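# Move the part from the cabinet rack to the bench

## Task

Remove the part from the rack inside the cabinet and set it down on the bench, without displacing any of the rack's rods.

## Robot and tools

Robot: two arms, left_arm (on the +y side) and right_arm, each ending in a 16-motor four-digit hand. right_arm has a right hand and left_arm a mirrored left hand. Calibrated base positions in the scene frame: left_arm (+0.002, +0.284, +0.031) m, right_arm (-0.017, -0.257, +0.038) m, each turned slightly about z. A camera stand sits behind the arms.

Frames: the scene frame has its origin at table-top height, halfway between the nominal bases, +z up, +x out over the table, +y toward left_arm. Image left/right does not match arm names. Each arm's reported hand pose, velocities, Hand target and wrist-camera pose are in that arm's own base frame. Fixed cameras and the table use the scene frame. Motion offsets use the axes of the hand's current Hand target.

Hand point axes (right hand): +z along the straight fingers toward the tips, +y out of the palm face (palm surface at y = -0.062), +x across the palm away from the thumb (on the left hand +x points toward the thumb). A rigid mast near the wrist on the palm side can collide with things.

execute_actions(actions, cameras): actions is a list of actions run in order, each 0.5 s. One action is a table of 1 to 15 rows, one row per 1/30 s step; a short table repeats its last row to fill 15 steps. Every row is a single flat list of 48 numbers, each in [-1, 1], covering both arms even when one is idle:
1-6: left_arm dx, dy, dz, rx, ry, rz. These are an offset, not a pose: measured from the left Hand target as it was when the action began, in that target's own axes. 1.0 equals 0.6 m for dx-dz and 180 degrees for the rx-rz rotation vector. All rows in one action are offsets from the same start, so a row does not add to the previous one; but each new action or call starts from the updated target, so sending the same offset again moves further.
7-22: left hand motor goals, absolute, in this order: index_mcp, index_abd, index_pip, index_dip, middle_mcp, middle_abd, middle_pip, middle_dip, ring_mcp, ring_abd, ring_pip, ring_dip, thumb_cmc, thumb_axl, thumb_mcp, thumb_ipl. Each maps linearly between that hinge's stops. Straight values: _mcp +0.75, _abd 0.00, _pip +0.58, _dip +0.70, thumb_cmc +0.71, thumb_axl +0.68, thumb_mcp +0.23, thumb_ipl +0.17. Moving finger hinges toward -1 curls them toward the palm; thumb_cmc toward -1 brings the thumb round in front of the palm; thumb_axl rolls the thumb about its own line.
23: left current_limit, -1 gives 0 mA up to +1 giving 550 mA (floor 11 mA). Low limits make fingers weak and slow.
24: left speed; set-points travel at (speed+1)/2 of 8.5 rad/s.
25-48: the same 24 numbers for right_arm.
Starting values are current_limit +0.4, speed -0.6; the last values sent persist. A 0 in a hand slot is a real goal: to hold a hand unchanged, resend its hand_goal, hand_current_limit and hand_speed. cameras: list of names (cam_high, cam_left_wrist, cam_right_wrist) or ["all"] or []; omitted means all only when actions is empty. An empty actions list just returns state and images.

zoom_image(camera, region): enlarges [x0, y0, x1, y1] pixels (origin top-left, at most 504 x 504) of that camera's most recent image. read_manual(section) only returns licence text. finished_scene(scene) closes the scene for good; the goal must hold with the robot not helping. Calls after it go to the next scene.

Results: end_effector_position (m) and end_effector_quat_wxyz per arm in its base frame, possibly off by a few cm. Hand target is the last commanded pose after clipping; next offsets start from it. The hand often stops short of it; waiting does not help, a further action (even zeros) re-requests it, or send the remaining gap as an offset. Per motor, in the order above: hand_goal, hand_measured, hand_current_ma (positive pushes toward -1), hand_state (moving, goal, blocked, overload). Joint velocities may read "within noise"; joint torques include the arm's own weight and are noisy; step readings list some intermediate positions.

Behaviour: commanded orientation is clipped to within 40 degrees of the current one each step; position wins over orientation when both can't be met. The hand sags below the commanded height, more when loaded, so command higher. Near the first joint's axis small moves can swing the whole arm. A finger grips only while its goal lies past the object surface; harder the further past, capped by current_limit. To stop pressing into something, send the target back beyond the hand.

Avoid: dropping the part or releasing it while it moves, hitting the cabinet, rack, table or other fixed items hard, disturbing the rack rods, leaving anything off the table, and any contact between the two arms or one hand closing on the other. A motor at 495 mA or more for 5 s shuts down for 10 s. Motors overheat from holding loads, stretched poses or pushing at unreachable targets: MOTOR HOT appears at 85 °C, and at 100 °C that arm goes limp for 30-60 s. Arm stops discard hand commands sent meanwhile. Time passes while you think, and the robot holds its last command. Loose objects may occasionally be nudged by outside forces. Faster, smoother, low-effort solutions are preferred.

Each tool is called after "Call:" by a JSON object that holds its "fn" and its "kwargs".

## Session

Call:
{"fn": "execute_actions", "kwargs": {"actions": []}}

Call:
{"fn": "zoom_image", "kwargs": {"camera": "cam_high", "region": [310, 40, 510, 200]}}

Scene clock: 0.00 s.
left_arm: end_effector_position=(+0.6192, +0.2554, +0.2173) hand_goal=(+0.754, +0.000, +0.576, +0.696, +0.754, +0.000, +0.576, +0.696, +0.754, +0.000, +0.576, +0.696, +0.714, +0.678, +0.226, +0.168) hand_measured=(+0.754, +0.000, +0.576, +0.696, +0.754, +0.000, +0.576, +0.696, +0.754, +0.000, +0.576, +0.696, +0.714, +0.678, +0.226, +0.168) hand_current_ma=(+0, +0, +0, +0, +0, +0, +0, +0, +0, +0, +0, +0, +0, +0, +0, +0) hand_state=(goal, goal, goal, goal, goal, goal, goal, goal, goal, goal, goal, goal, goal, goal, goal, goal) hand_current_limit=0.40 hand_speed=-0.60 end_effector_quat_wxyz=(+0.643, +0.089, +0.746, +0.151) | right_arm: end_effector_position=(+0.5451, -0.1346, +0.2037) hand_goal=(+0.754, +0.000, +0.576, +0.696, +0.754, +0.000, +0.576, +0.696, +0.754, +0.000, +0.576, +0.696, +0.714, +0.678, +0.226, +0.168) hand_measured=(+0.754, +0.000, +0.576, +0.696, +0.754, +0.000, +0.576, +0.696, +0.754, +0.000, +0.576, +0.696, +0.714, +0.678, +0.226, +0.168) hand_current_ma=(+0, +0, +0, +0, +0, +0, +0, +0, +0, +0, +0, +0, +0, +0, +0, +0) hand_state=(goal, goal, goal, goal, goal, goal, goal, goal, goal, goal, goal, goal, goal, goal, goal, goal) hand_current_limit=0.40 hand_speed=-0.60 end_effector_quat_wxyz=(+0.638, +0.642, +0.092, +0.416)
Joint positions: left_arm=[0.316 1.668 0.923 0.613 0.203 -1.194] | right_arm=[0.049 2.035 0.891 1.398 0.883 0.237]
Joint velocities: within noise
Joint torques (N m): no reading
Heat: left arm: hottest shoulder 31 °C; right arm: hottest elbow 24 °C.
Hand target: left_arm +0.6256, +0.2575, +0.2358; +0.655, +0.090, +0.734, +0.157 | right_arm +0.5477, -0.1345, +0.2073; +0.638, +0.639, +0.087, +0.421

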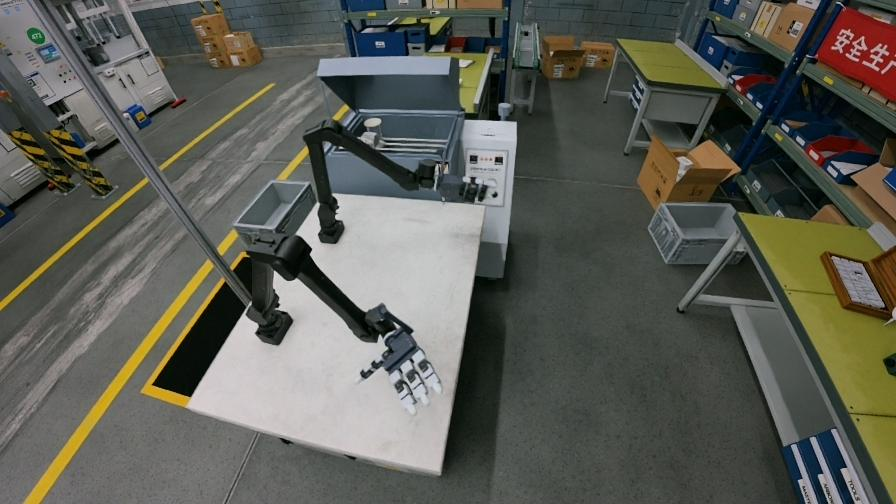

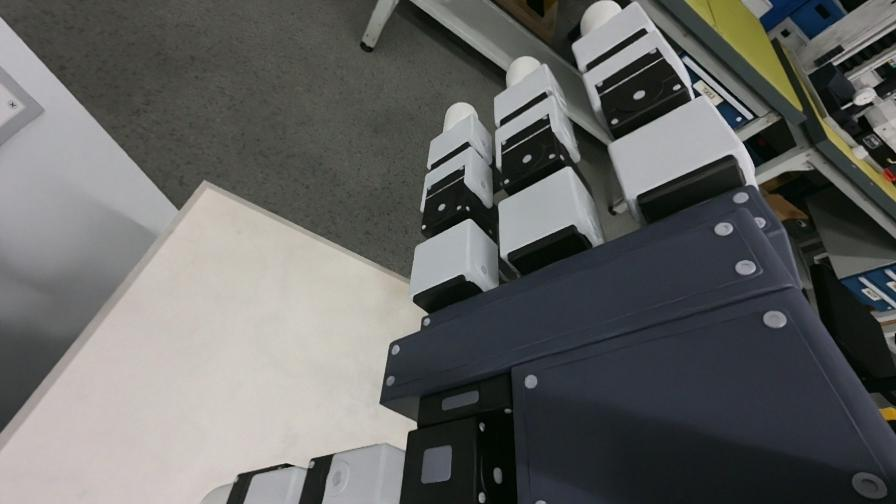

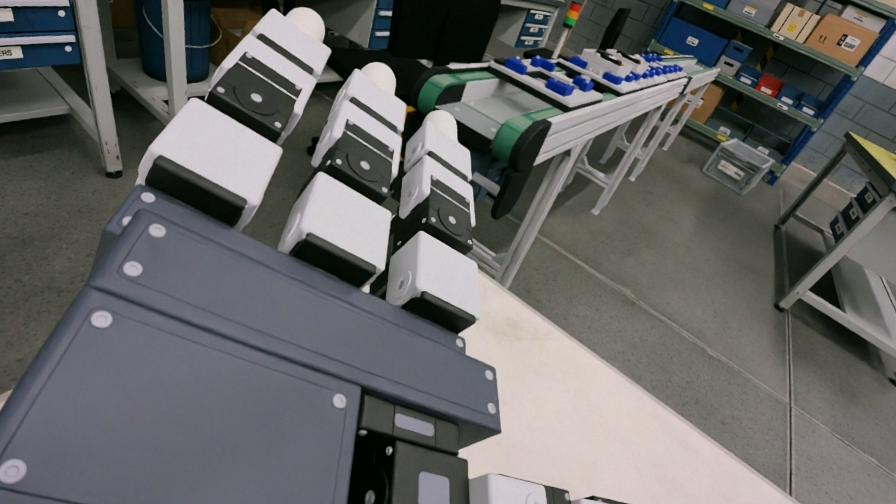

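Scaled by 2.520 from the camera's 896x504 image, which has a finer 1280x720 frame.

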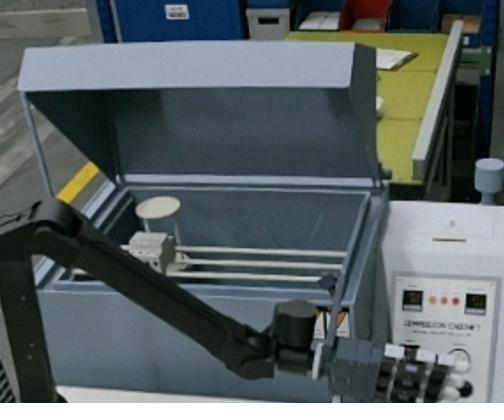

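Call:
{"fn": "zoom_image", "kwargs": {"camera": "cam_high", "region": [320, 100, 420, 180]}}

Call:
{"fn": "zoom_image", "kwargs": {"camera": "cam_high", "region": [390, 100, 490, 180]}}

Scaled by 5.040 from the camera's 896x504 image, which has a finer 1280x720 frame.

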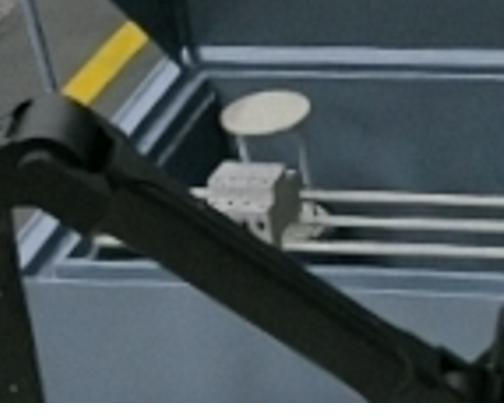

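Scaled by 5.040 from the camera's 896x504 image, which has a finer 1280x720 frame.

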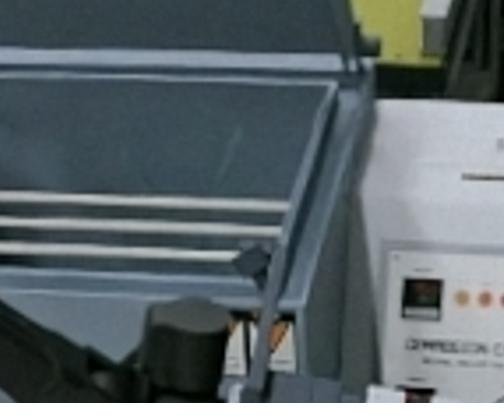

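Call:
{"fn": "execute_actions", "kwargs": {"actions": [[[-0.164,0.1045,-0.191,0.0931,0.1282,0.0465,0.754,0,0.576,0.696,0.754,0,0.576,0.696,0.754,0,0.576,0.696,0.714,0.678,0.226,0.168,0.4,-0.6,0,0,0,0,0,0,0.754,0,0.576,0.696,0.754,0,0.576,0.696,0.754,0,0.576,0.696,0.714,0.678,0.226,0.168,0.4,-0.6]],[[0.0333,0.0397,-0.2315,0.0931,0.1282,0.0465,0.754,0,0.576,0.696,0.754,0,0.576,0.696,0.754,0,0.576,0.696,0.714,0.678,0.226,0.168,0.4,-0.6,0,0,0,0,0,0,0.754,0,0.576,0.696,0.754,0,0.576,0.696,0.754,0,0.576,0.696,0.714,0.678,0.226,0.168,0.4,-0.6]],[[0.1443,-0.0672,-0.0838,0.0931,0.1282,0.0465,0.754,0,0.576,0.696,0.754,0,0.576,0.696,0.754,0,0.576,0.696,0.714,0.678,0.226,0.168,0.4,-0.6,0,0,0,0,0,0,0.754,0,0.576,0.696,0.754,0,0.576,0.696,0.754,0,0.576,0.696,0.714,0.678,0.226,0.168,0.4,-0.6]]], "cameras": ["cam_high","cam_left_wrist"]}}

Call:
{"fn": "zoom_image", "kwargs": {"camera": "cam_left_wrist", "region": [0, 0, 420, 420]}}

Call:
{"fn": "zoom_image", "kwargs": {"camera": "cam_high", "region": [320, 90, 420, 170]}}

Scene clock: 5.40 s.
left_arm: end_effector_position=(+0.2937, +0.3204, +0.3999) hand_goal=(+0.754, +0.000, +0.576, +0.696, +0.754, +0.000, +0.576, +0.696, +0.754, +0.000, +0.576, +0.696, +0.714, +0.678, +0.226, +0.168) hand_measured=(+0.756, +0.002, +0.576, +0.696, +0.756, +0.002, +0.576, +0.696, +0.756, +0.002, +0.576, +0.696, +0.716, +0.678, +0.224, +0.168) hand_current_ma=(+1, +0, +0, +0, +1, +1, +0, +0, +1, +1, +0, +0, +1, +0, -2, +0) hand_state=(goal, goal, goal, goal, goal, goal, goal, goal, goal, goal, goal, goal, goal, goal, goal, goal) hand_current_limit=0.40 hand_speed=-0.60 end_effector_quat_wxyz=(+0.037, +0.369, +0.924, +0.092) | right_arm: end_effector_position=(+0.5451, -0.1346, +0.2037) hand_goal=(+0.754, +0.000, +0.576, +0.696, +0.754, +0.000, +0.576, +0.696, +0.754, +0.000, +0.576, +0.696, +0.714, +0.678, +0.226, +0.168) hand_measured=(+0.760, +0.000, +0.576, +0.696, +0.760, +0.000, +0.576, +0.696, +0.760, +0.000, +0.576, +0.696, +0.720, +0.678, +0.226, +0.168) hand_current_ma=(+36, +0, +4, +0, +33, +0, +4, +0, +35, +0, +4, +0, +31, -4, -1, -2) hand_state=(goal, goal, goal, goal, goal, goal, goal, goal, goal, goal, goal, goal, goal, goal, goal, goal) hand_current_limit=0.40 hand_speed=-0.60 end_effector_quat_wxyz=(+0.638, +0.642, +0.092, +0.416)
Joint positions: left_arm=[0.766 1.179 1.497 -1.691 -0.008 -0.045] | right_arm=[0.049 2.035 0.891 1.398 0.883 0.237]
Joint torques (N m): left_arm=[0.03 -8.47 10.85 0.46 0.01 0.15] | right_arm=[-1.49 -14.86 6.22 2.15 -0.09 -0.09]
Heat: left arm: hottest shoulder 31 °C; right arm: hottest elbow 24 °C.
Hand target: left_arm +0.2939, +0.3202, +0.4291; +0.000, +0.383, +0.924, +0.000 | right_arm +0.5477, -0.1345, +0.2073; +0.638, +0.639, +0.087, +0.421
Off the commanded pose: left_arm 0.029 m, 11 deg | right_arm 0.004 m, 1 deg.
joint sent to its limit (left arm) — joint 4 (wrist pitch), lower limit. The joint targets are off in orientation, not in position.
Step readings (end_effector_position of left_arm | right_arm):
0: (+0.6192, +0.2554, +0.2173) | (+0.5451, -0.1346, +0.2037)
1: (+0.6193, +0.2549, +0.2174) | (+0.5451, -0.1346, +0.2037)
2: (+0.6187, +0.2534, +0.2167) | (+0.5451, -0.1346, +0.2037)
4: (+0.6048, +0.2501, +0.2191) | (+0.5451, -0.1346, +0.2037)
8: (+0.5522, +0.2596, +0.2797) | (+0.5451, -0.1346, +0.2037)
15: (+0.5041, +0.2620, +0.3685) | (+0.5451, -0.1346, +0.2037)
16: (+0.5043, +0.2614, +0.3696) | (+0.5451, -0.1346, +0.2037)
17: (+0.5012, +0.2617, +0.3670) | (+0.5451, -0.1346, +0.2037)
19: (+0.4801, +0.2643, +0.3542) | (+0.5451, -0.1346, +0.2037)
23: (+0.4138, +0.2862, +0.3507) | (+0.5451, -0.1346, +0.2037)
30: (+0.3863, +0.2912, +0.4167) | (+0.5451, -0.1346, +0.2037)
31: (+0.3862, +0.2917, +0.4214) | (+0.5451, -0.1346, +0.2037)
32: (+0.3818, +0.2935, +0.4229) | (+0.5451, -0.1346, +0.2037)
34: (+0.3563, +0.3009, +0.4159) | (+0.5451, -0.1346, +0.2037)
38: (+0.3024, +0.3187, +0.4005) | (+0.5451, -0.1346, +0.2037)
45: (+0.2902, +0.3223, +0.3994) | (+0.5451, -0.1346, +0.2037)
Images, in order (width x height): cam_high 896x504, cam_left_wrist 896x504.

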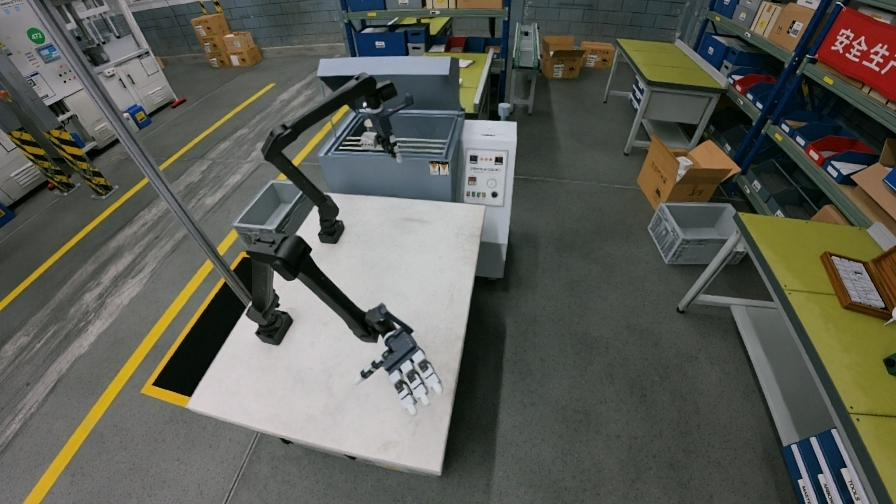

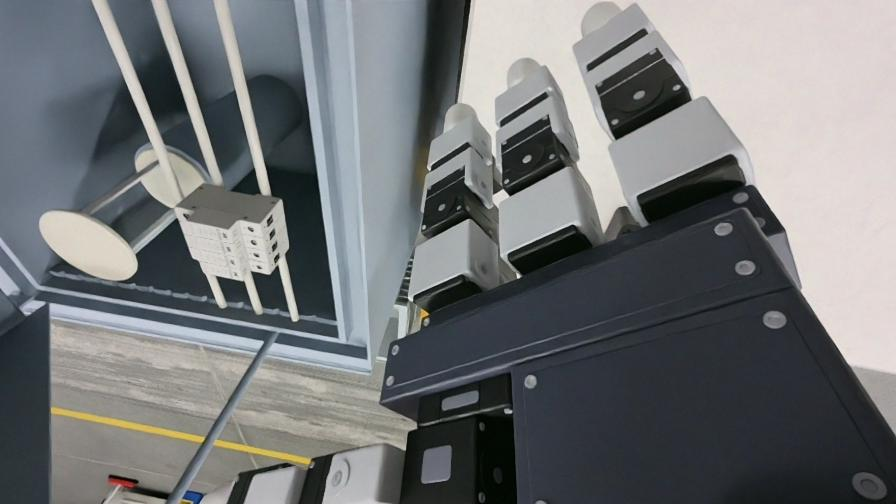

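Scaled by 1.200 from the camera's 896x504 image, which has a finer 1280x720 frame.

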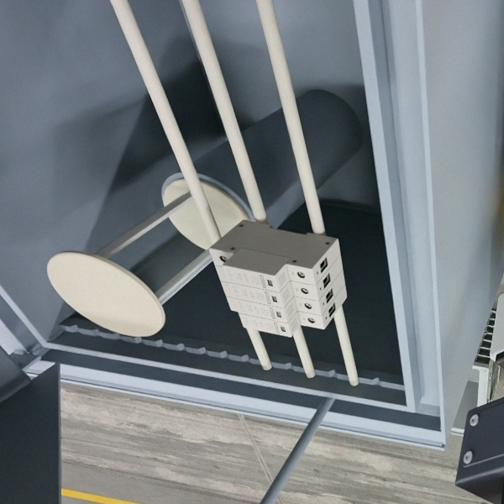

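Scaled by 5.040 from the camera's 896x504 image, which has a finer 1280x720 frame.

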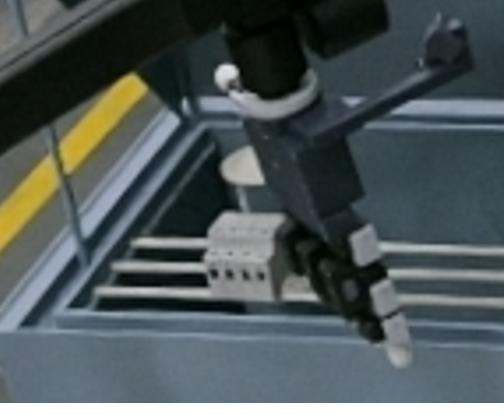

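Call:
{"fn": "zoom_image", "kwargs": {"camera": "cam_left_wrist", "region": [160, 170, 310, 320]}}

Scaled by 3.360 from the camera's 896x504 image, which has a finer 1280x720 frame.

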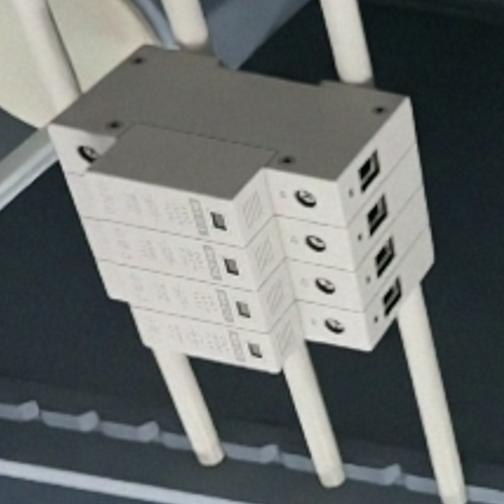

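Call:
{"fn": "execute_actions", "kwargs": {"actions": [[[0.1693,-0.0048,-0.0432,0.1284,0.0746,0.0938,0.233,0,0.285,0.406,0.233,0,0.285,0.406,-0.068,0,-0.883,0.55,-0.571,0.677,0.315,0.168,0.4,-0.6,0,0,0,0,0,0,0.754,0,0.576,0.696,0.754,0,0.576,0.696,0.754,0,0.576,0.696,0.714,0.678,0.226,0.168,0.4,-0.6]],[[0.216,-0.0862,0.052,0.1284,0.0746,0.0938,0.233,0,0.285,0.406,0.233,0,0.285,0.406,-0.068,0,-0.883,0.55,-0.571,0.677,0.315,0.168,0.4,-0.6,0,0,0,0,0,0,0.754,0,0.576,0.696,0.754,0,0.576,0.696,0.754,0,0.576,0.696,0.714,0.678,0.226,0.168,0.4,-0.6]],[[0.1172,-0.0457,0.2,0.1284,0.0746,0.0938,0.233,0,0.285,0.406,0.233,0,0.285,0.406,-0.068,0,-0.883,0.55,-0.571,0.677,0.315,0.168,0.4,-0.6,0,0,0,0,0,0,0.754,0,0.576,0.696,0.754,0,0.576,0.696,0.754,0,0.576,0.696,0.714,0.678,0.226,0.168,0.4,-0.6]]], "cameras": ["cam_high","cam_left_wrist"]}}

Call:
{"fn": "zoom_image", "kwargs": {"camera": "cam_high", "region": [320, 90, 420, 170]}}

Scene clock: 24.17 s.
left_arm: end_effector_position=(-0.0104, +0.5186, +0.4587) hand_goal=(+0.234, +0.000, +0.286, +0.406, +0.234, +0.000, +0.286, +0.406, -0.068, +0.000, -0.882, +0.550, -0.570, +0.678, +0.316, +0.168) hand_measured=(+0.230, +0.000, +0.288, +0.408, +0.230, -0.002, +0.288, +0.408, -0.066, +0.000, -0.876, +0.554, -0.572, +0.678, +0.312, +0.168) hand_current_ma=(-4, +0, +0, +2, -3, +0, +0, +1, +1, +0, +4, +2, -2, +0, -4, +0) hand_state=(goal, goal, goal, goal, goal, goal, goal, goal, goal, goal, goal, goal, goal, goal, goal, goal) hand_current_limit=0.40 hand_speed=-0.60 end_effector_quat_wxyz=(-0.523, +0.614, +0.484, -0.339) | right_arm: end_effector_position=(+0.5451, -0.1346, +0.2037) hand_goal=(+0.754, +0.000, +0.576, +0.696, +0.754, +0.000, +0.576, +0.696, +0.754, +0.000, +0.576, +0.696, +0.714, +0.678, +0.226, +0.168) hand_measured=(+0.760, +0.000, +0.576, +0.696, +0.760, +0.000, +0.576, +0.696, +0.760, +0.000, +0.576, +0.696, +0.720, +0.678, +0.226, +0.168) hand_current_ma=(+36, +0, +4, +0, +33, +0, +4, +0, +35, +0, +4, +0, +31, -4, -1, -2) hand_state=(goal, goal, goal, goal, goal, goal, goal, goal, goal, goal, goal, goal, goal, goal, goal, goal) hand_current_limit=0.40 hand_speed=-0.60 end_effector_quat_wxyz=(+0.638, +0.642, +0.092, +0.416)
Joint positions: left_arm=[1.301 1.556 1.93 -1.697 -1.339 1.732] | right_arm=[0.049 2.035 0.891 1.398 0.883 0.237]
Joint torques (N m): left_arm=[1.03 -5.95 10.03 0.58 -0.87 0.14] | right_arm=[-1.49 -14.97 6.17 2.21 -0.08 -0.09]
Heat: left arm: hottest elbow 33 °C; right arm: hottest elbow 25 °C.
Hand target: left_arm -0.0065, +0.5505, +0.4302; -0.495, +0.622, +0.474, -0.377 | right_arm +0.5477, -0.1345, +0.2073; +0.638, +0.639, +0.087, +0.421
Off the commanded pose: left_arm 0.043 m, 6 deg | right_arm 0.004 m, 1 deg.
joint sent to its limit (left arm) — joint 4 (wrist pitch), lower limit. The joint targets still meet the commanded pose.
Step readings (end_effector_position of left_arm | right_arm):
0: (+0.2937, +0.3204, +0.3999) | (+0.5451, -0.1346, +0.2037)
1: (+0.2930, +0.3209, +0.4001) | (+0.5451, -0.1346, +0.2037)
2: (+0.2887, +0.3249, +0.4013) | (+0.5451, -0.1346, +0.2037)
4: (+0.2698, +0.3415, +0.4054) | (+0.5451, -0.1346, +0.2037)
8: (+0.2161, +0.3789, +0.4151) | (+0.5451, -0.1346, +0.2037)
15: (+0.2070, +0.3870, +0.4350) | (+0.5451, -0.1346, +0.2037)
16: (+0.2073, +0.3871, +0.4365) | (+0.5451, -0.1346, +0.2037)
17: (+0.2026, +0.3907, +0.4387) | (+0.5451, -0.1346, +0.2037)
19: (+0.1773, +0.4093, +0.4445) | (+0.5451, -0.1346, +0.2037)
23: (+0.1010, +0.4569, +0.4552) | (+0.5451, -0.1346, +0.2037)
30: (+0.0933, +0.4832, +0.4479) | (+0.5451, -0.1346, +0.2037)
31: (+0.0952, +0.4837, +0.4465) | (+0.5451, -0.1346, +0.2037)
32: (+0.0900, +0.4865, +0.4469) | (+0.5451, -0.1346, +0.2037)
34: (+0.0652, +0.4986, +0.4523) | (+0.5451, -0.1346, +0.2037)
38: (+0.0087, +0.5205, +0.4493) | (+0.5451, -0.1346, +0.2037)
45: (-0.0077, +0.5235, +0.4581) | (+0.5451, -0.1346, +0.2037)
Images, in order (width x height): cam_high 896x504, cam_left_wrist 896x504.

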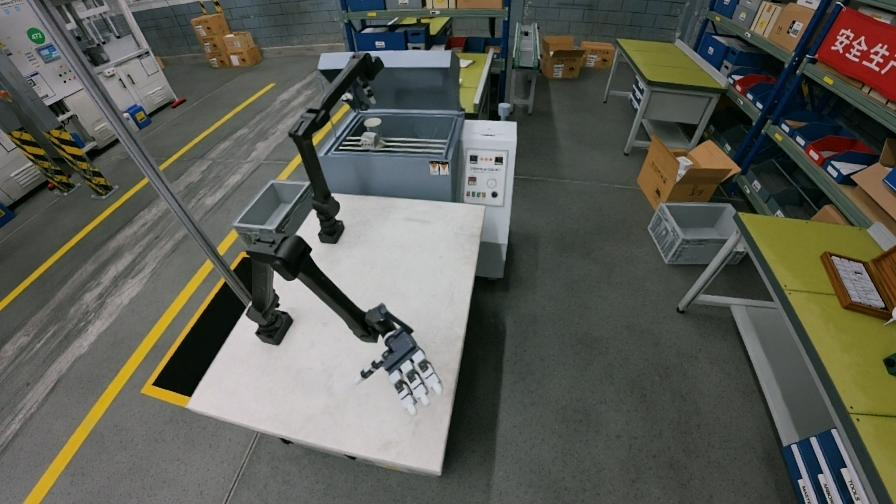

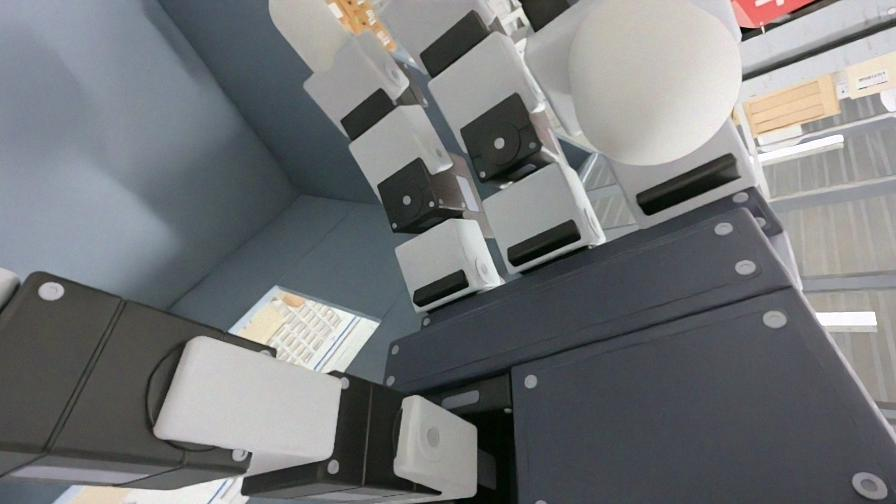

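Scaled by 5.040 from the camera's 896x504 image, which has a finer 1280x720 frame.

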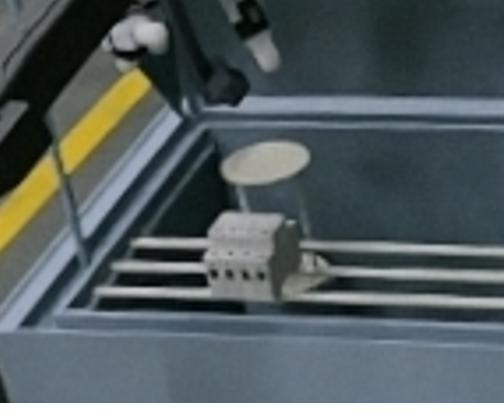

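Call:
{"fn": "execute_actions", "kwargs": {"actions": [[[0.0013,0.0731,0.0169,0,0,0,0.233,0,0.285,0.406,0.233,0,0.285,0.406,-0.068,0,-0.883,0.55,-0.571,0.677,0.315,0.168,0.4,-0.6,0,0,0,0,0,0,0.754,0,0.576,0.696,0.754,0,0.576,0.696,0.754,0,0.576,0.696,0.714,0.678,0.226,0.168,0.4,-0.6]],[[0.0013,0.0731,0.0169,0,0,0,0.233,0,0.285,0.406,0.233,0,0.285,0.406,-0.068,0,-0.883,0.55,-0.571,0.677,0.315,0.168,0.4,-0.6,0,0,0,0,0,0,0.754,0,0.576,0.696,0.754,0,0.576,0.696,0.754,0,0.576,0.696,0.714,0.678,0.226,0.168,0.4,-0.6]]], "cameras": ["cam_high","cam_left_wrist"]}}

Call:
{"fn": "zoom_image", "kwargs": {"camera": "cam_high", "region": [320, 90, 420, 170]}}

Scene clock: 27.07 s.
left_arm: end_effector_position=(-0.0042, +0.5060, +0.4013) hand_goal=(+0.234, +0.000, +0.286, +0.406, +0.234, +0.000, +0.286, +0.406, -0.068, +0.000, -0.882, +0.550, -0.570, +0.678, +0.316, +0.168) hand_measured=(+0.228, +0.000, +0.286, +0.408, +0.228, +0.000, +0.286, +0.408, -0.068, +0.000, -0.876, +0.554, -0.572, +0.678, +0.314, +0.168) hand_current_ma=(-7, +0, +0, +2, -6, +0, +0, +1, +0, +0, +4, +2, +0, +0, -2, +0) hand_state=(goal, goal, goal, goal, goal, goal, goal, goal, goal, goal, goal, goal, goal, goal, goal, goal) hand_current_limit=0.40 hand_speed=-0.60 end_effector_quat_wxyz=(-0.520, +0.612, +0.489, -0.340) | right_arm: end_effector_position=(+0.5451, -0.1346, +0.2037) hand_goal=(+0.754, +0.000, +0.576, +0.696, +0.754, +0.000, +0.576, +0.696, +0.754, +0.000, +0.576, +0.696, +0.714, +0.678, +0.226, +0.168) hand_measured=(+0.760, +0.000, +0.576, +0.696, +0.760, +0.000, +0.576, +0.696, +0.760, +0.000, +0.576, +0.696, +0.720, +0.678, +0.226, +0.168) hand_current_ma=(+36, +0, +4, +0, +33, +0, +4, +0, +35, +0, +4, +0, +31, -4, -1, -2) hand_state=(goal, goal, goal, goal, goal, goal, goal, goal, goal, goal, goal, goal, goal, goal, goal, goal) hand_current_limit=0.40 hand_speed=-0.60 end_effector_quat_wxyz=(+0.638, +0.642, +0.092, +0.416)
Joint positions: left_arm=[1.28 1.512 1.728 -1.672 -1.34 1.594] | right_arm=[0.049 2.035 0.891 1.398 0.883 0.237]
Joint torques (N m): left_arm=[1.61 -3.31 6.6 1.68 -0.89 -0.2] | right_arm=[-1.49 -14.92 6.2 2.18 -0.08 -0.09]
Heat: left arm: hottest elbow 33 °C; right arm: hottest elbow 25 °C.
Hand target: left_arm -0.0061, +0.5520, +0.3400; -0.495, +0.622, +0.474, -0.377 | right_arm +0.5477, -0.1345, +0.2073; +0.638, +0.639, +0.087, +0.421
Off the commanded pose: left_arm 0.077 m, 6 deg | right_arm 0.004 m, 1 deg.
Step readings (end_effector_position of left_arm | right_arm):
0: (-0.0104, +0.5186, +0.4587) | (+0.5451, -0.1346, +0.2037)
1: (-0.0104, +0.5186, +0.4587) | (+0.5451, -0.1346, +0.2037)
2: (-0.0104, +0.5187, +0.4587) | (+0.5451, -0.1346, +0.2037)
4: (-0.0105, +0.5190, +0.4573) | (+0.5451, -0.1346, +0.2037)
8: (-0.0101, +0.5142, +0.4528) | (+0.5451, -0.1346, +0.2037)
15: (-0.0091, +0.5118, +0.4490) | (+0.5451, -0.1346, +0.2037)
16: (-0.0091, +0.5117, +0.4486) | (+0.5451, -0.1346, +0.2037)
17: (-0.0090, +0.5114, +0.4469) | (+0.5451, -0.1346, +0.2037)
19: (-0.0089, +0.5068, +0.4400) | (+0.5451, -0.1346, +0.2037)
23: (-0.0088, +0.4976, +0.4244) | (+0.5451, -0.1346, +0.2037)
30: (-0.0053, +0.5020, +0.4017) | (+0.5451, -0.1346, +0.2037)
Images, in order (width x height): cam_high 896x504, cam_left_wrist 896x504.

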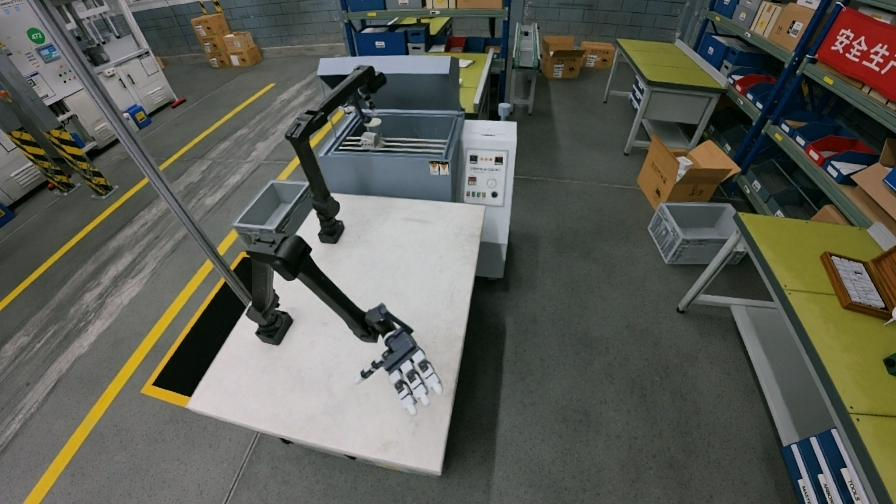

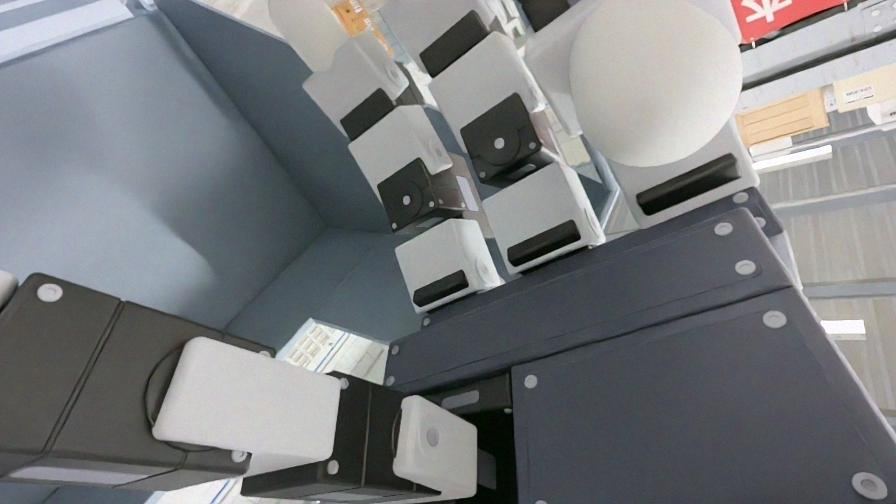

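Scaled by 5.040 from the camera's 896x504 image, which has a finer 1280x720 frame.

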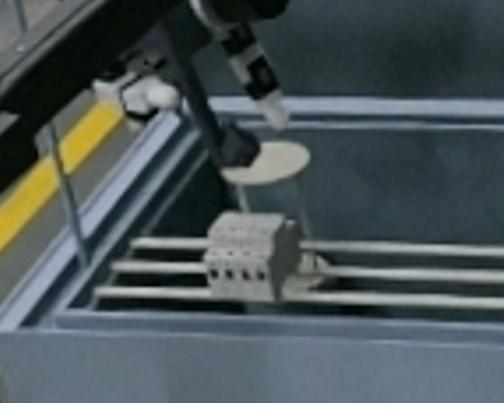

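Call:
{"fn": "execute_actions", "kwargs": {"actions": [[[-0.1686,-0.1095,-0.1187,0,0,0,0.233,0,0.285,0.406,0.233,0,0.285,0.406,-0.068,0,-0.883,0.55,-0.571,0.677,0.315,0.168,0.4,-0.6,0,0,0,0,0,0,0.754,0,0.576,0.696,0.754,0,0.576,0.696,0.754,0,0.576,0.696,0.714,0.678,0.226,0.168,0.4,-0.6]]], "cameras": ["cam_high","cam_left_wrist"]}}

Call:
{"fn": "zoom_image", "kwargs": {"camera": "cam_high", "region": [300, 30, 500, 200]}}

Scene clock: 30.60 s.
left_arm: end_effector_position=(+0.0165, +0.4425, +0.4220) hand_goal=(+0.234, +0.000, +0.286, +0.406, +0.234, +0.000, +0.286, +0.406, -0.068, +0.000, -0.882, +0.550, -0.570, +0.678, +0.316, +0.168) hand_measured=(+0.228, +0.000, +0.286, +0.408, +0.228, +0.000, +0.286, +0.408, -0.068, +0.000, -0.876, +0.554, -0.570, +0.678, +0.314, +0.168) hand_current_ma=(-6, +0, +0, +2, -6, +0, +0, +1, +0, +0, +4, +2, +0, +0, -2, +0) hand_state=(goal, goal, goal, goal, goal, goal, goal, goal, goal, goal, goal, goal, goal, goal, goal, goal) hand_current_limit=0.40 hand_speed=-0.60 end_effector_quat_wxyz=(-0.528, +0.644, +0.450, -0.322) | right_arm: end_effector_position=(+0.5451, -0.1346, +0.2037) hand_goal=(+0.754, +0.000, +0.576, +0.696, +0.754, +0.000, +0.576, +0.696, +0.754, +0.000, +0.576, +0.696, +0.714, +0.678, +0.226, +0.168) hand_measured=(+0.760, +0.000, +0.576, +0.696, +0.760, +0.000, +0.576, +0.696, +0.760, +0.000, +0.576, +0.696, +0.720, +0.678, +0.226, +0.168) hand_current_ma=(+36, +0, +4, +0, +33, +0, +4, +0, +35, +0, +4, +0, +31, -4, -1, -2) hand_state=(goal, goal, goal, goal, goal, goal, goal, goal, goal, goal, goal, goal, goal, goal, goal, goal) hand_current_limit=0.40 hand_speed=-0.60 end_effector_quat_wxyz=(+0.638, +0.642, +0.092, +0.416)
Joint positions: left_arm=[1.194 1.35 1.621 -1.692 -1.33 1.663] | right_arm=[0.049 2.035 0.891 1.398 0.883 0.237]
Joint torques (N m): left_arm=[-0.26 -9.99 7.36 0.31 -0.67 0.1] | right_arm=[-1.44 -14.8 6.22 2.18 -0.08 -0.09]
Heat: left arm: hottest elbow 33 °C; right arm: hottest elbow 25 °C.
Hand target: left_arm +0.0197, +0.4400, +0.4201; -0.495, +0.622, +0.474, -0.377 | right_arm +0.5477, -0.1345, +0.2073; +0.638, +0.639, +0.087, +0.421
Off the commanded pose: left_arm 0.004 m, 8 deg | right_arm 0.004 m, 1 deg.
joint sent to its limit (left arm) — joint 4 (wrist pitch), lower limit. The joint targets are off in orientation, not in position.
Step readings (end_effector_position of left_arm | right_arm):
0: (-0.0041, +0.5060, +0.4014) | (+0.5451, -0.1346, +0.2037)
1: (-0.0040, +0.5057, +0.4019) | (+0.5451, -0.1346, +0.2037)
2: (-0.0038, +0.5036, +0.4035) | (+0.5451, -0.1346, +0.2037)
4: (-0.0019, +0.4945, +0.3981) | (+0.5451, -0.1346, +0.2037)
8: (+0.0105, +0.4726, +0.3928) | (+0.5451, -0.1346, +0.2037)
15: (+0.0186, +0.4478, +0.4190) | (+0.5451, -0.1346, +0.2037)
Images, in order (width x height): cam_high 896x504, cam_left_wrist 896x504.

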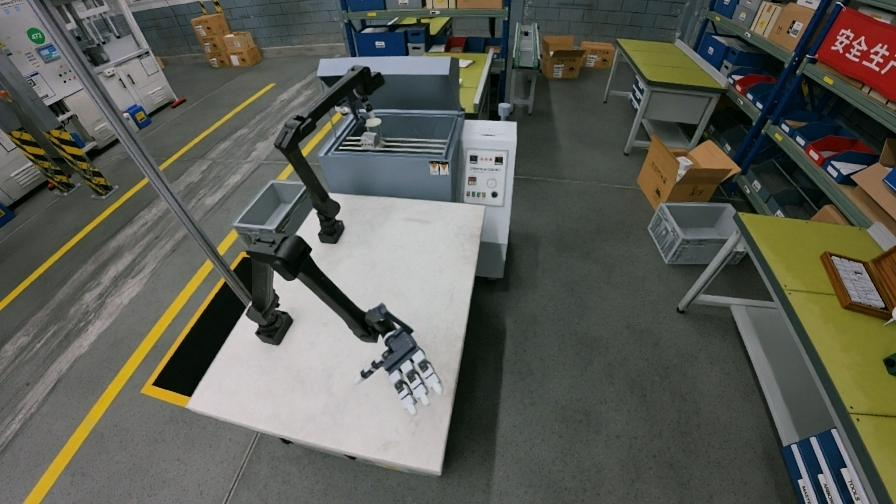

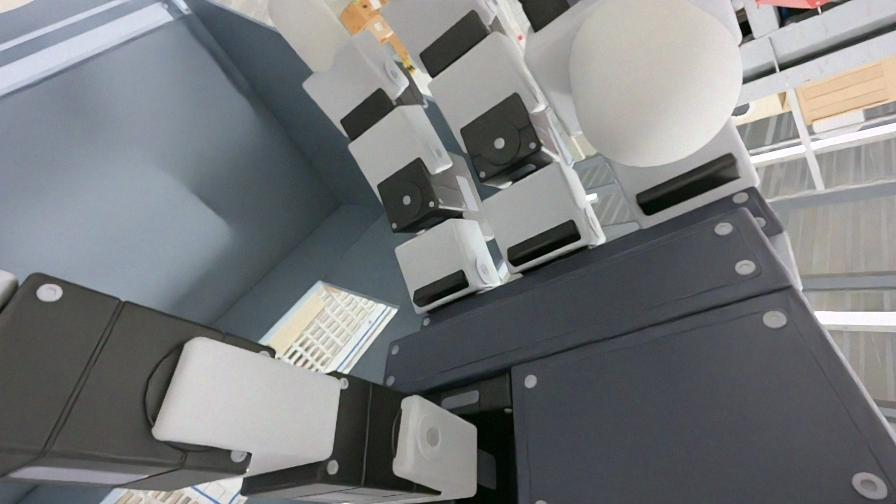

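Scaled by 2.520 from the camera's 896x504 image, which has a finer 1280x720 frame.

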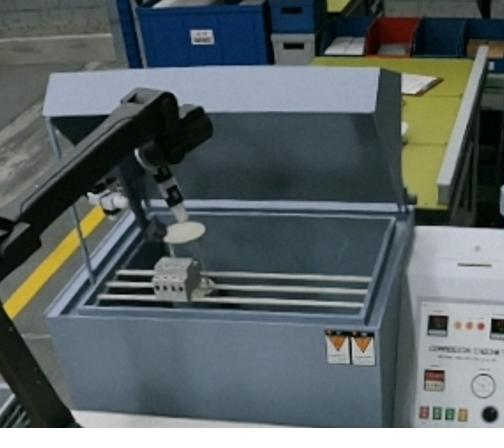

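Call:
{"fn": "execute_actions", "kwargs": {"actions": [[[-0.1535,0.0342,0.0003,0,0,0,0.233,0,0.285,0.406,0.233,0,0.285,0.406,-0.068,0,-0.883,0.55,-0.571,0.677,0.315,0.168,0.4,-0.6,0,0,0,0,0,0,0.754,0,0.576,0.696,0.754,0,0.576,0.696,0.754,0,0.576,0.696,0.714,0.678,0.226,0.168,0.4,-0.6]],[[0.03,0.1262,0.0463,0,0,0,0.233,0,0.285,0.406,0.233,0,0.285,0.406,-0.068,0,-0.883,0.55,-0.571,0.677,0.315,0.168,0.4,-0.6,0,0,0,0,0,0,0.754,0,0.576,0.696,0.754,0,0.576,0.696,0.754,0,0.576,0.696,0.714,0.678,0.226,0.168,0.4,-0.6]]], "cameras": ["cam_high","cam_left_wrist"]}}

Call:
{"fn": "zoom_image", "kwargs": {"camera": "cam_high", "region": [300, 60, 440, 180]}}

Scene clock: 37.37 s.
left_arm: end_effector_position=(-0.0033, +0.3695, +0.3115) hand_goal=(+0.234, +0.000, +0.286, +0.406, +0.234, +0.000, +0.286, +0.406, -0.068, +0.000, -0.882, +0.550, -0.570, +0.678, +0.316, +0.168) hand_measured=(+0.228, +0.000, +0.286, +0.408, +0.228, +0.000, +0.286, +0.408, -0.068, +0.000, -0.876, +0.554, -0.570, +0.678, +0.314, +0.168) hand_current_ma=(-6, +0, +0, +2, -6, +0, +0, +1, +0, +0, +4, +2, +0, +0, -2, +0) hand_state=(goal, goal, goal, goal, goal, goal, goal, goal, goal, goal, goal, goal, goal, goal, goal, goal) hand_current_limit=0.40 hand_speed=-0.60 end_effector_quat_wxyz=(-0.501, +0.656, +0.443, -0.349) | right_arm: end_effector_position=(+0.5451, -0.1346, +0.2037) hand_goal=(+0.754, +0.000, +0.576, +0.696, +0.754, +0.000, +0.576, +0.696, +0.754, +0.000, +0.576, +0.696, +0.714, +0.678, +0.226, +0.168) hand_measured=(+0.760, +0.000, +0.576, +0.696, +0.760, +0.000, +0.576, +0.696, +0.760, +0.000, +0.576, +0.696, +0.720, +0.678, +0.226, +0.168) hand_current_ma=(+36, +0, +4, +0, +33, +0, +4, +0, +35, +0, +4, +0, +31, -4, -1, -2) hand_state=(goal, goal, goal, goal, goal, goal, goal, goal, goal, goal, goal, goal, goal, goal, goal, goal) hand_current_limit=0.40 hand_speed=-0.60 end_effector_quat_wxyz=(+0.638, +0.642, +0.092, +0.416)
Joint positions: left_arm=[1.173 1.203 1.212 -1.695 -1.311 1.466] | right_arm=[0.049 2.035 0.891 1.398 0.883 0.237]
Joint torques (N m): left_arm=[1.32 -8.35 8.17 -0.09 -0.62 -0.11] | right_arm=[-1.55 -15.03 6.24 2.13 -0.09 -0.1]
Heat: left arm: hottest elbow 33 °C; right arm: hottest elbow 25 °C.
Hand target: left_arm -0.0053, +0.3700, +0.3200; -0.495, +0.623, +0.474, -0.377 | right_arm +0.5477, -0.1345, +0.2073; +0.638, +0.639, +0.087, +0.421
Off the commanded pose: left_arm 0.009 m, 6 deg | right_arm 0.004 m, 1 deg.
joint sent to its limit (left arm) — joint 4 (wrist pitch), lower limit. The joint targets are off in orientation, not in position.
Step readings (end_effector_position of left_arm | right_arm):
0: (+0.0165, +0.4425, +0.4220) | (+0.5451, -0.1346, +0.2037)
1: (+0.0165, +0.4423, +0.4212) | (+0.5451, -0.1346, +0.2037)
2: (+0.0153, +0.4392, +0.4181) | (+0.5451, -0.1346, +0.2037)
4: (+0.0106, +0.4230, +0.4036) | (+0.5451, -0.1346, +0.2037)
8: (+0.0001, +0.3820, +0.3849) | (+0.5451, -0.1346, +0.2037)
15: (-0.0059, +0.3530, +0.4060) | (+0.5451, -0.1346, +0.2037)
16: (-0.0060, +0.3519, +0.4065) | (+0.5451, -0.1346, +0.2037)
17: (-0.0064, +0.3513, +0.4037) | (+0.5451, -0.1346, +0.2037)
19: (-0.0073, +0.3501, +0.3872) | (+0.5451, -0.1346, +0.2037)
23: (-0.0064, +0.3540, +0.3366) | (+0.5451, -0.1346, +0.2037)
30: (-0.0029, +0.3678, +0.3106) | (+0.5451, -0.1346, +0.2037)
Images, in order (width x height): cam_high 896x504, cam_left_wrist 896x504.

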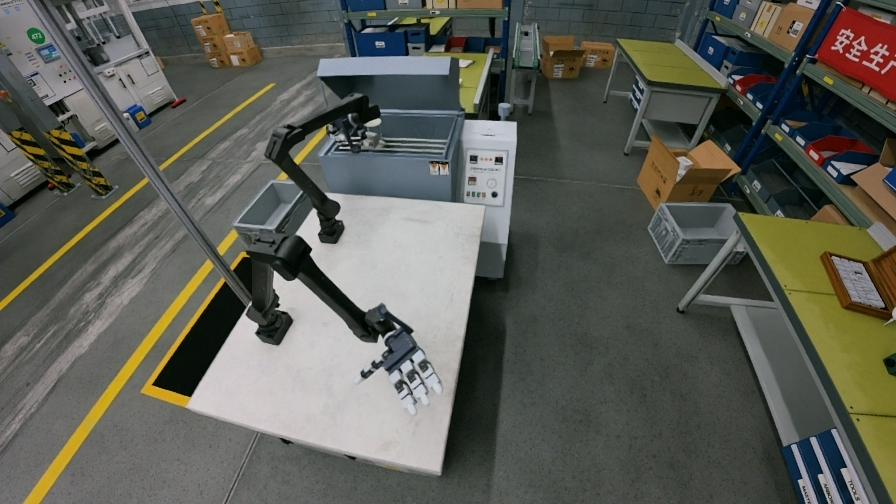

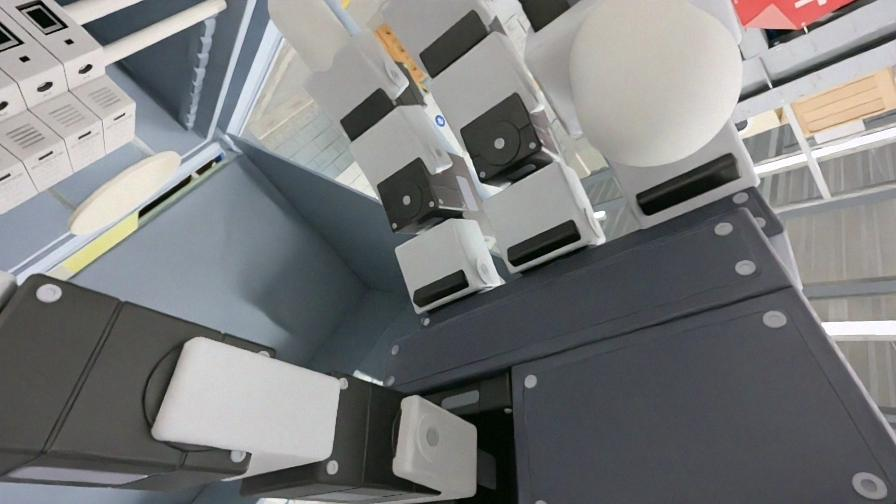

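Scaled by 3.600 from the camera's 896x504 image, which has a finer 1280x720 frame.

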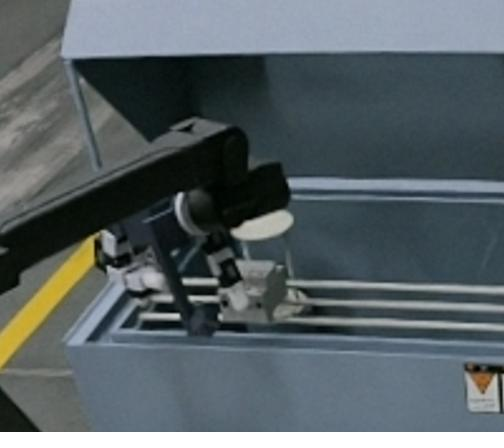

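Call:
{"fn": "zoom_image", "kwargs": {"camera": "cam_left_wrist", "region": [0, 0, 300, 260]}}

Scaled by 1.680 from the camera's 896x504 image, which has a finer 1280x720 frame.

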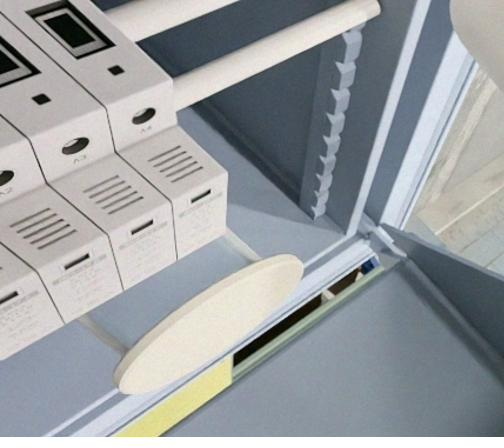

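Call:
{"fn": "execute_actions", "kwargs": {"actions": [[[0,0,0,0,0,0,0.548,0,0.139,0.261,0.548,0,0.139,0.261,-0.068,0,-0.883,0.55,-0.571,0.677,0.562,0.168,0.4,-0.5,0,0,0,0,0,0,0.754,0,0.576,0.696,0.754,0,0.576,0.696,0.754,0,0.576,0.696,0.714,0.678,0.226,0.168,0.4,-0.6]],[[0.0386,0.009,0.0129,0,0,0,0.548,0,0.139,0.261,0.548,0,0.139,0.261,-0.068,0,-0.883,0.55,-0.571,0.677,0.562,0.168,0.4,-0.5,0,0,0,0,0,0,0.754,0,0.576,0.696,0.754,0,0.576,0.696,0.754,0,0.576,0.696,0.714,0.678,0.226,0.168,0.4,-0.6],[0.0772,0.018,0.0258,0,0,0,0.548,0,0.139,0.261,0.548,0,0.139,0.261,-0.068,0,-0.883,0.55,-0.571,0.677,0.562,0.168,0.4,-0.5,0,0,0,0,0,0,0.754,0,0.576,0.696,0.754,0,0.576,0.696,0.754,0,0.576,0.696,0.714,0.678,0.226,0.168,0.4,-0.6]],[[0.0386,0.009,0.0129,0,0,0,0.548,0,0.139,0.261,0.548,0,0.139,0.261,-0.068,0,-0.883,0.55,-0.571,0.677,0.562,0.168,0.4,-0.5,0,0,0,0,0,0,0.754,0,0.576,0.696,0.754,0,0.576,0.696,0.754,0,0.576,0.696,0.714,0.678,0.226,0.168,0.4,-0.6],[0.0772,0.018,0.0258,0,0,0,0.548,0,0.139,0.261,0.548,0,0.139,0.261,-0.068,0,-0.883,0.55,-0.571,0.677,0.562,0.168,0.4,-0.5,0,0,0,0,0,0,0.754,0,0.576,0.696,0.754,0,0.576,0.696,0.754,0,0.576,0.696,0.714,0.678,0.226,0.168,0.4,-0.6]]], "cameras": ["cam_high","cam_left_wrist"]}}

Call:
{"fn": "zoom_image", "kwargs": {"camera": "cam_high", "region": [300, 60, 440, 180]}}

Scene clock: 44.40 s.
left_arm: end_effector_position=(-0.0054, +0.4542, +0.2716) hand_goal=(+0.548, +0.000, +0.140, +0.262, +0.548, +0.000, +0.140, +0.262, -0.068, +0.000, -0.882, +0.550, -0.570, +0.678, +0.562, +0.168) hand_measured=(+0.532, +0.000, +0.142, +0.264, +0.534, +0.000, +0.142, +0.264, -0.068, +0.000, -0.876, +0.554, -0.570, +0.678, +0.554, +0.168) hand_current_ma=(-22, +0, +0, +2, -20, +0, +1, +1, +0, +0, +4, +2, +0, +0, -11, +0) hand_state=(goal, goal, goal, goal, goal, goal, goal, goal, goal, goal, goal, goal, goal, goal, goal, goal) hand_current_limit=0.40 hand_speed=-0.50 end_effector_quat_wxyz=(-0.484, +0.635, +0.457, -0.391) | right_arm: end_effector_position=(+0.5451, -0.1346, +0.2037) hand_goal=(+0.754, +0.000, +0.576, +0.696, +0.754, +0.000, +0.576, +0.696, +0.754, +0.000, +0.576, +0.696, +0.714, +0.678, +0.226, +0.168) hand_measured=(+0.760, +0.000, +0.576, +0.696, +0.760, +0.000, +0.576, +0.696, +0.760, +0.000, +0.576, +0.696, +0.720, +0.678, +0.226, +0.168) hand_current_ma=(+36, +0, +4, +0, +33, +0, +4, +0, +35, +0, +4, +0, +31, -4, -1, -2) hand_state=(goal, goal, goal, goal, goal, goal, goal, goal, goal, goal, goal, goal, goal, goal, goal, goal) hand_current_limit=0.40 hand_speed=-0.60 end_effector_quat_wxyz=(+0.638, +0.642, +0.092, +0.416)
Joint positions: left_arm=[1.246 1.487 1.364 -1.689 -1.337 1.379] | right_arm=[0.049 2.035 0.891 1.398 0.883 0.237]
Joint torques (N m): left_arm=[0.91 -11.4 10.51 -0.5 -0.8 -0.11] | right_arm=[-1.55 -15.03 6.22 2.17 -0.09 -0.1]
Heat: left arm: hottest elbow 34 °C; right arm: hottest elbow 25 °C.
Hand target: left_arm -0.0052, +0.4661, +0.2920; -0.495, +0.622, +0.474, -0.377 | right_arm +0.5477, -0.1345, +0.2073; +0.638, +0.639, +0.087, +0.421
Off the commanded pose: left_arm 0.024 m, 3 deg | right_arm 0.004 m, 1 deg.
Step readings (end_effector_position of left_arm | right_arm):
0: (-0.0033, +0.3695, +0.3115) | (+0.5451, -0.1346, +0.2037)
1: (-0.0032, +0.3695, +0.3114) | (+0.5451, -0.1346, +0.2037)
2: (-0.0032, +0.3695, +0.3114) | (+0.5451, -0.1346, +0.2037)
4: (-0.0032, +0.3695, +0.3114) | (+0.5451, -0.1346, +0.2037)
8: (-0.0033, +0.3696, +0.3114) | (+0.5451, -0.1346, +0.2037)
15: (-0.0033, +0.3696, +0.3114) | (+0.5451, -0.1346, +0.2037)
16: (-0.0033, +0.3696, +0.3114) | (+0.5451, -0.1346, +0.2037)
17: (-0.0034, +0.3700, +0.3112) | (+0.5451, -0.1346, +0.2037)
19: (-0.0053, +0.3739, +0.3092) | (+0.5451, -0.1346, +0.2037)
23: (-0.0074, +0.3930, +0.2956) | (+0.5451, -0.1346, +0.2037)
30: (-0.0067, +0.4045, +0.2771) | (+0.5451, -0.1346, +0.2037)
31: (-0.0067, +0.4050, +0.2780) | (+0.5451, -0.1346, +0.2037)
32: (-0.0065, +0.4063, +0.2794) | (+0.5451, -0.1346, +0.2037)
34: (-0.0063, +0.4140, +0.2842) | (+0.5451, -0.1346, +0.2037)
38: (-0.0063, +0.4382, +0.2859) | (+0.5451, -0.1346, +0.2037)
45: (-0.0064, +0.4509, +0.2678) | (+0.5451, -0.1346, +0.2037)
Images, in order (width x height): cam_high 896x504, cam_left_wrist 896x504.

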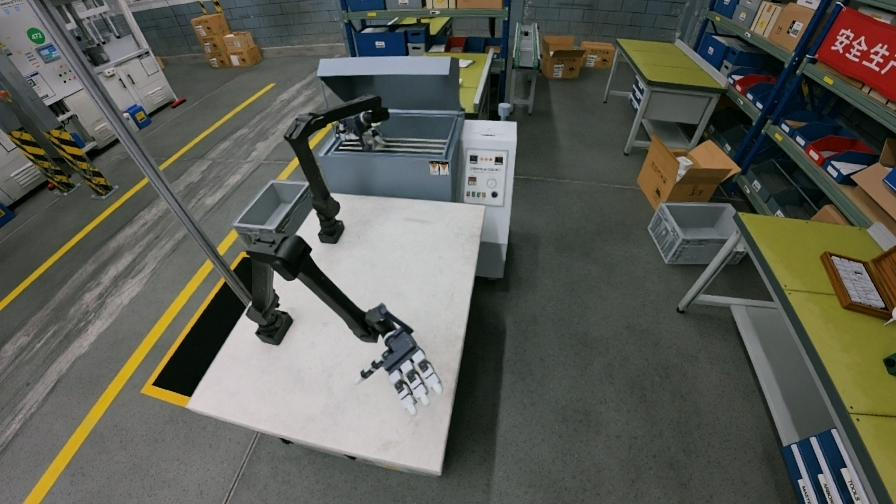

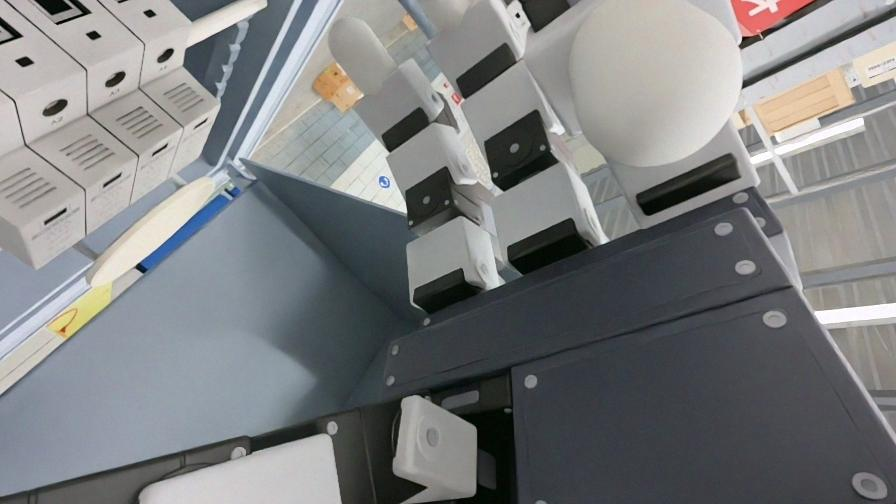

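Scaled by 3.600 from the camera's 896x504 image, which has a finer 1280x720 frame.

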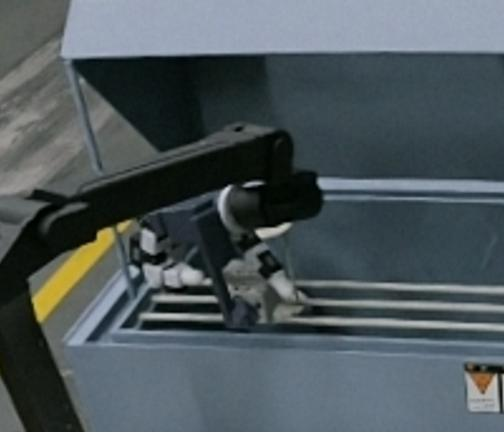

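Call:
{"fn": "zoom_image", "kwargs": {"camera": "cam_left_wrist", "region": [0, 0, 300, 300]}}

Scaled by 1.680 from the camera's 896x504 image, which has a finer 1280x720 frame.

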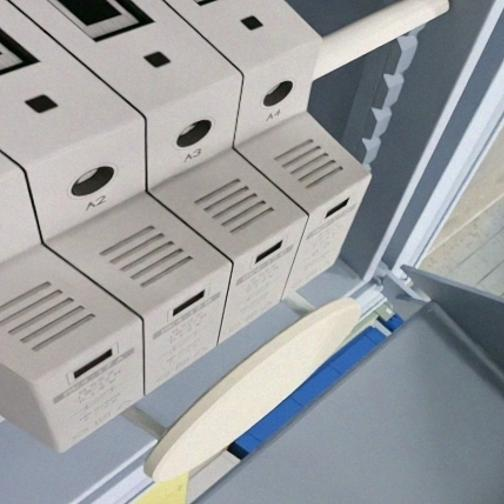

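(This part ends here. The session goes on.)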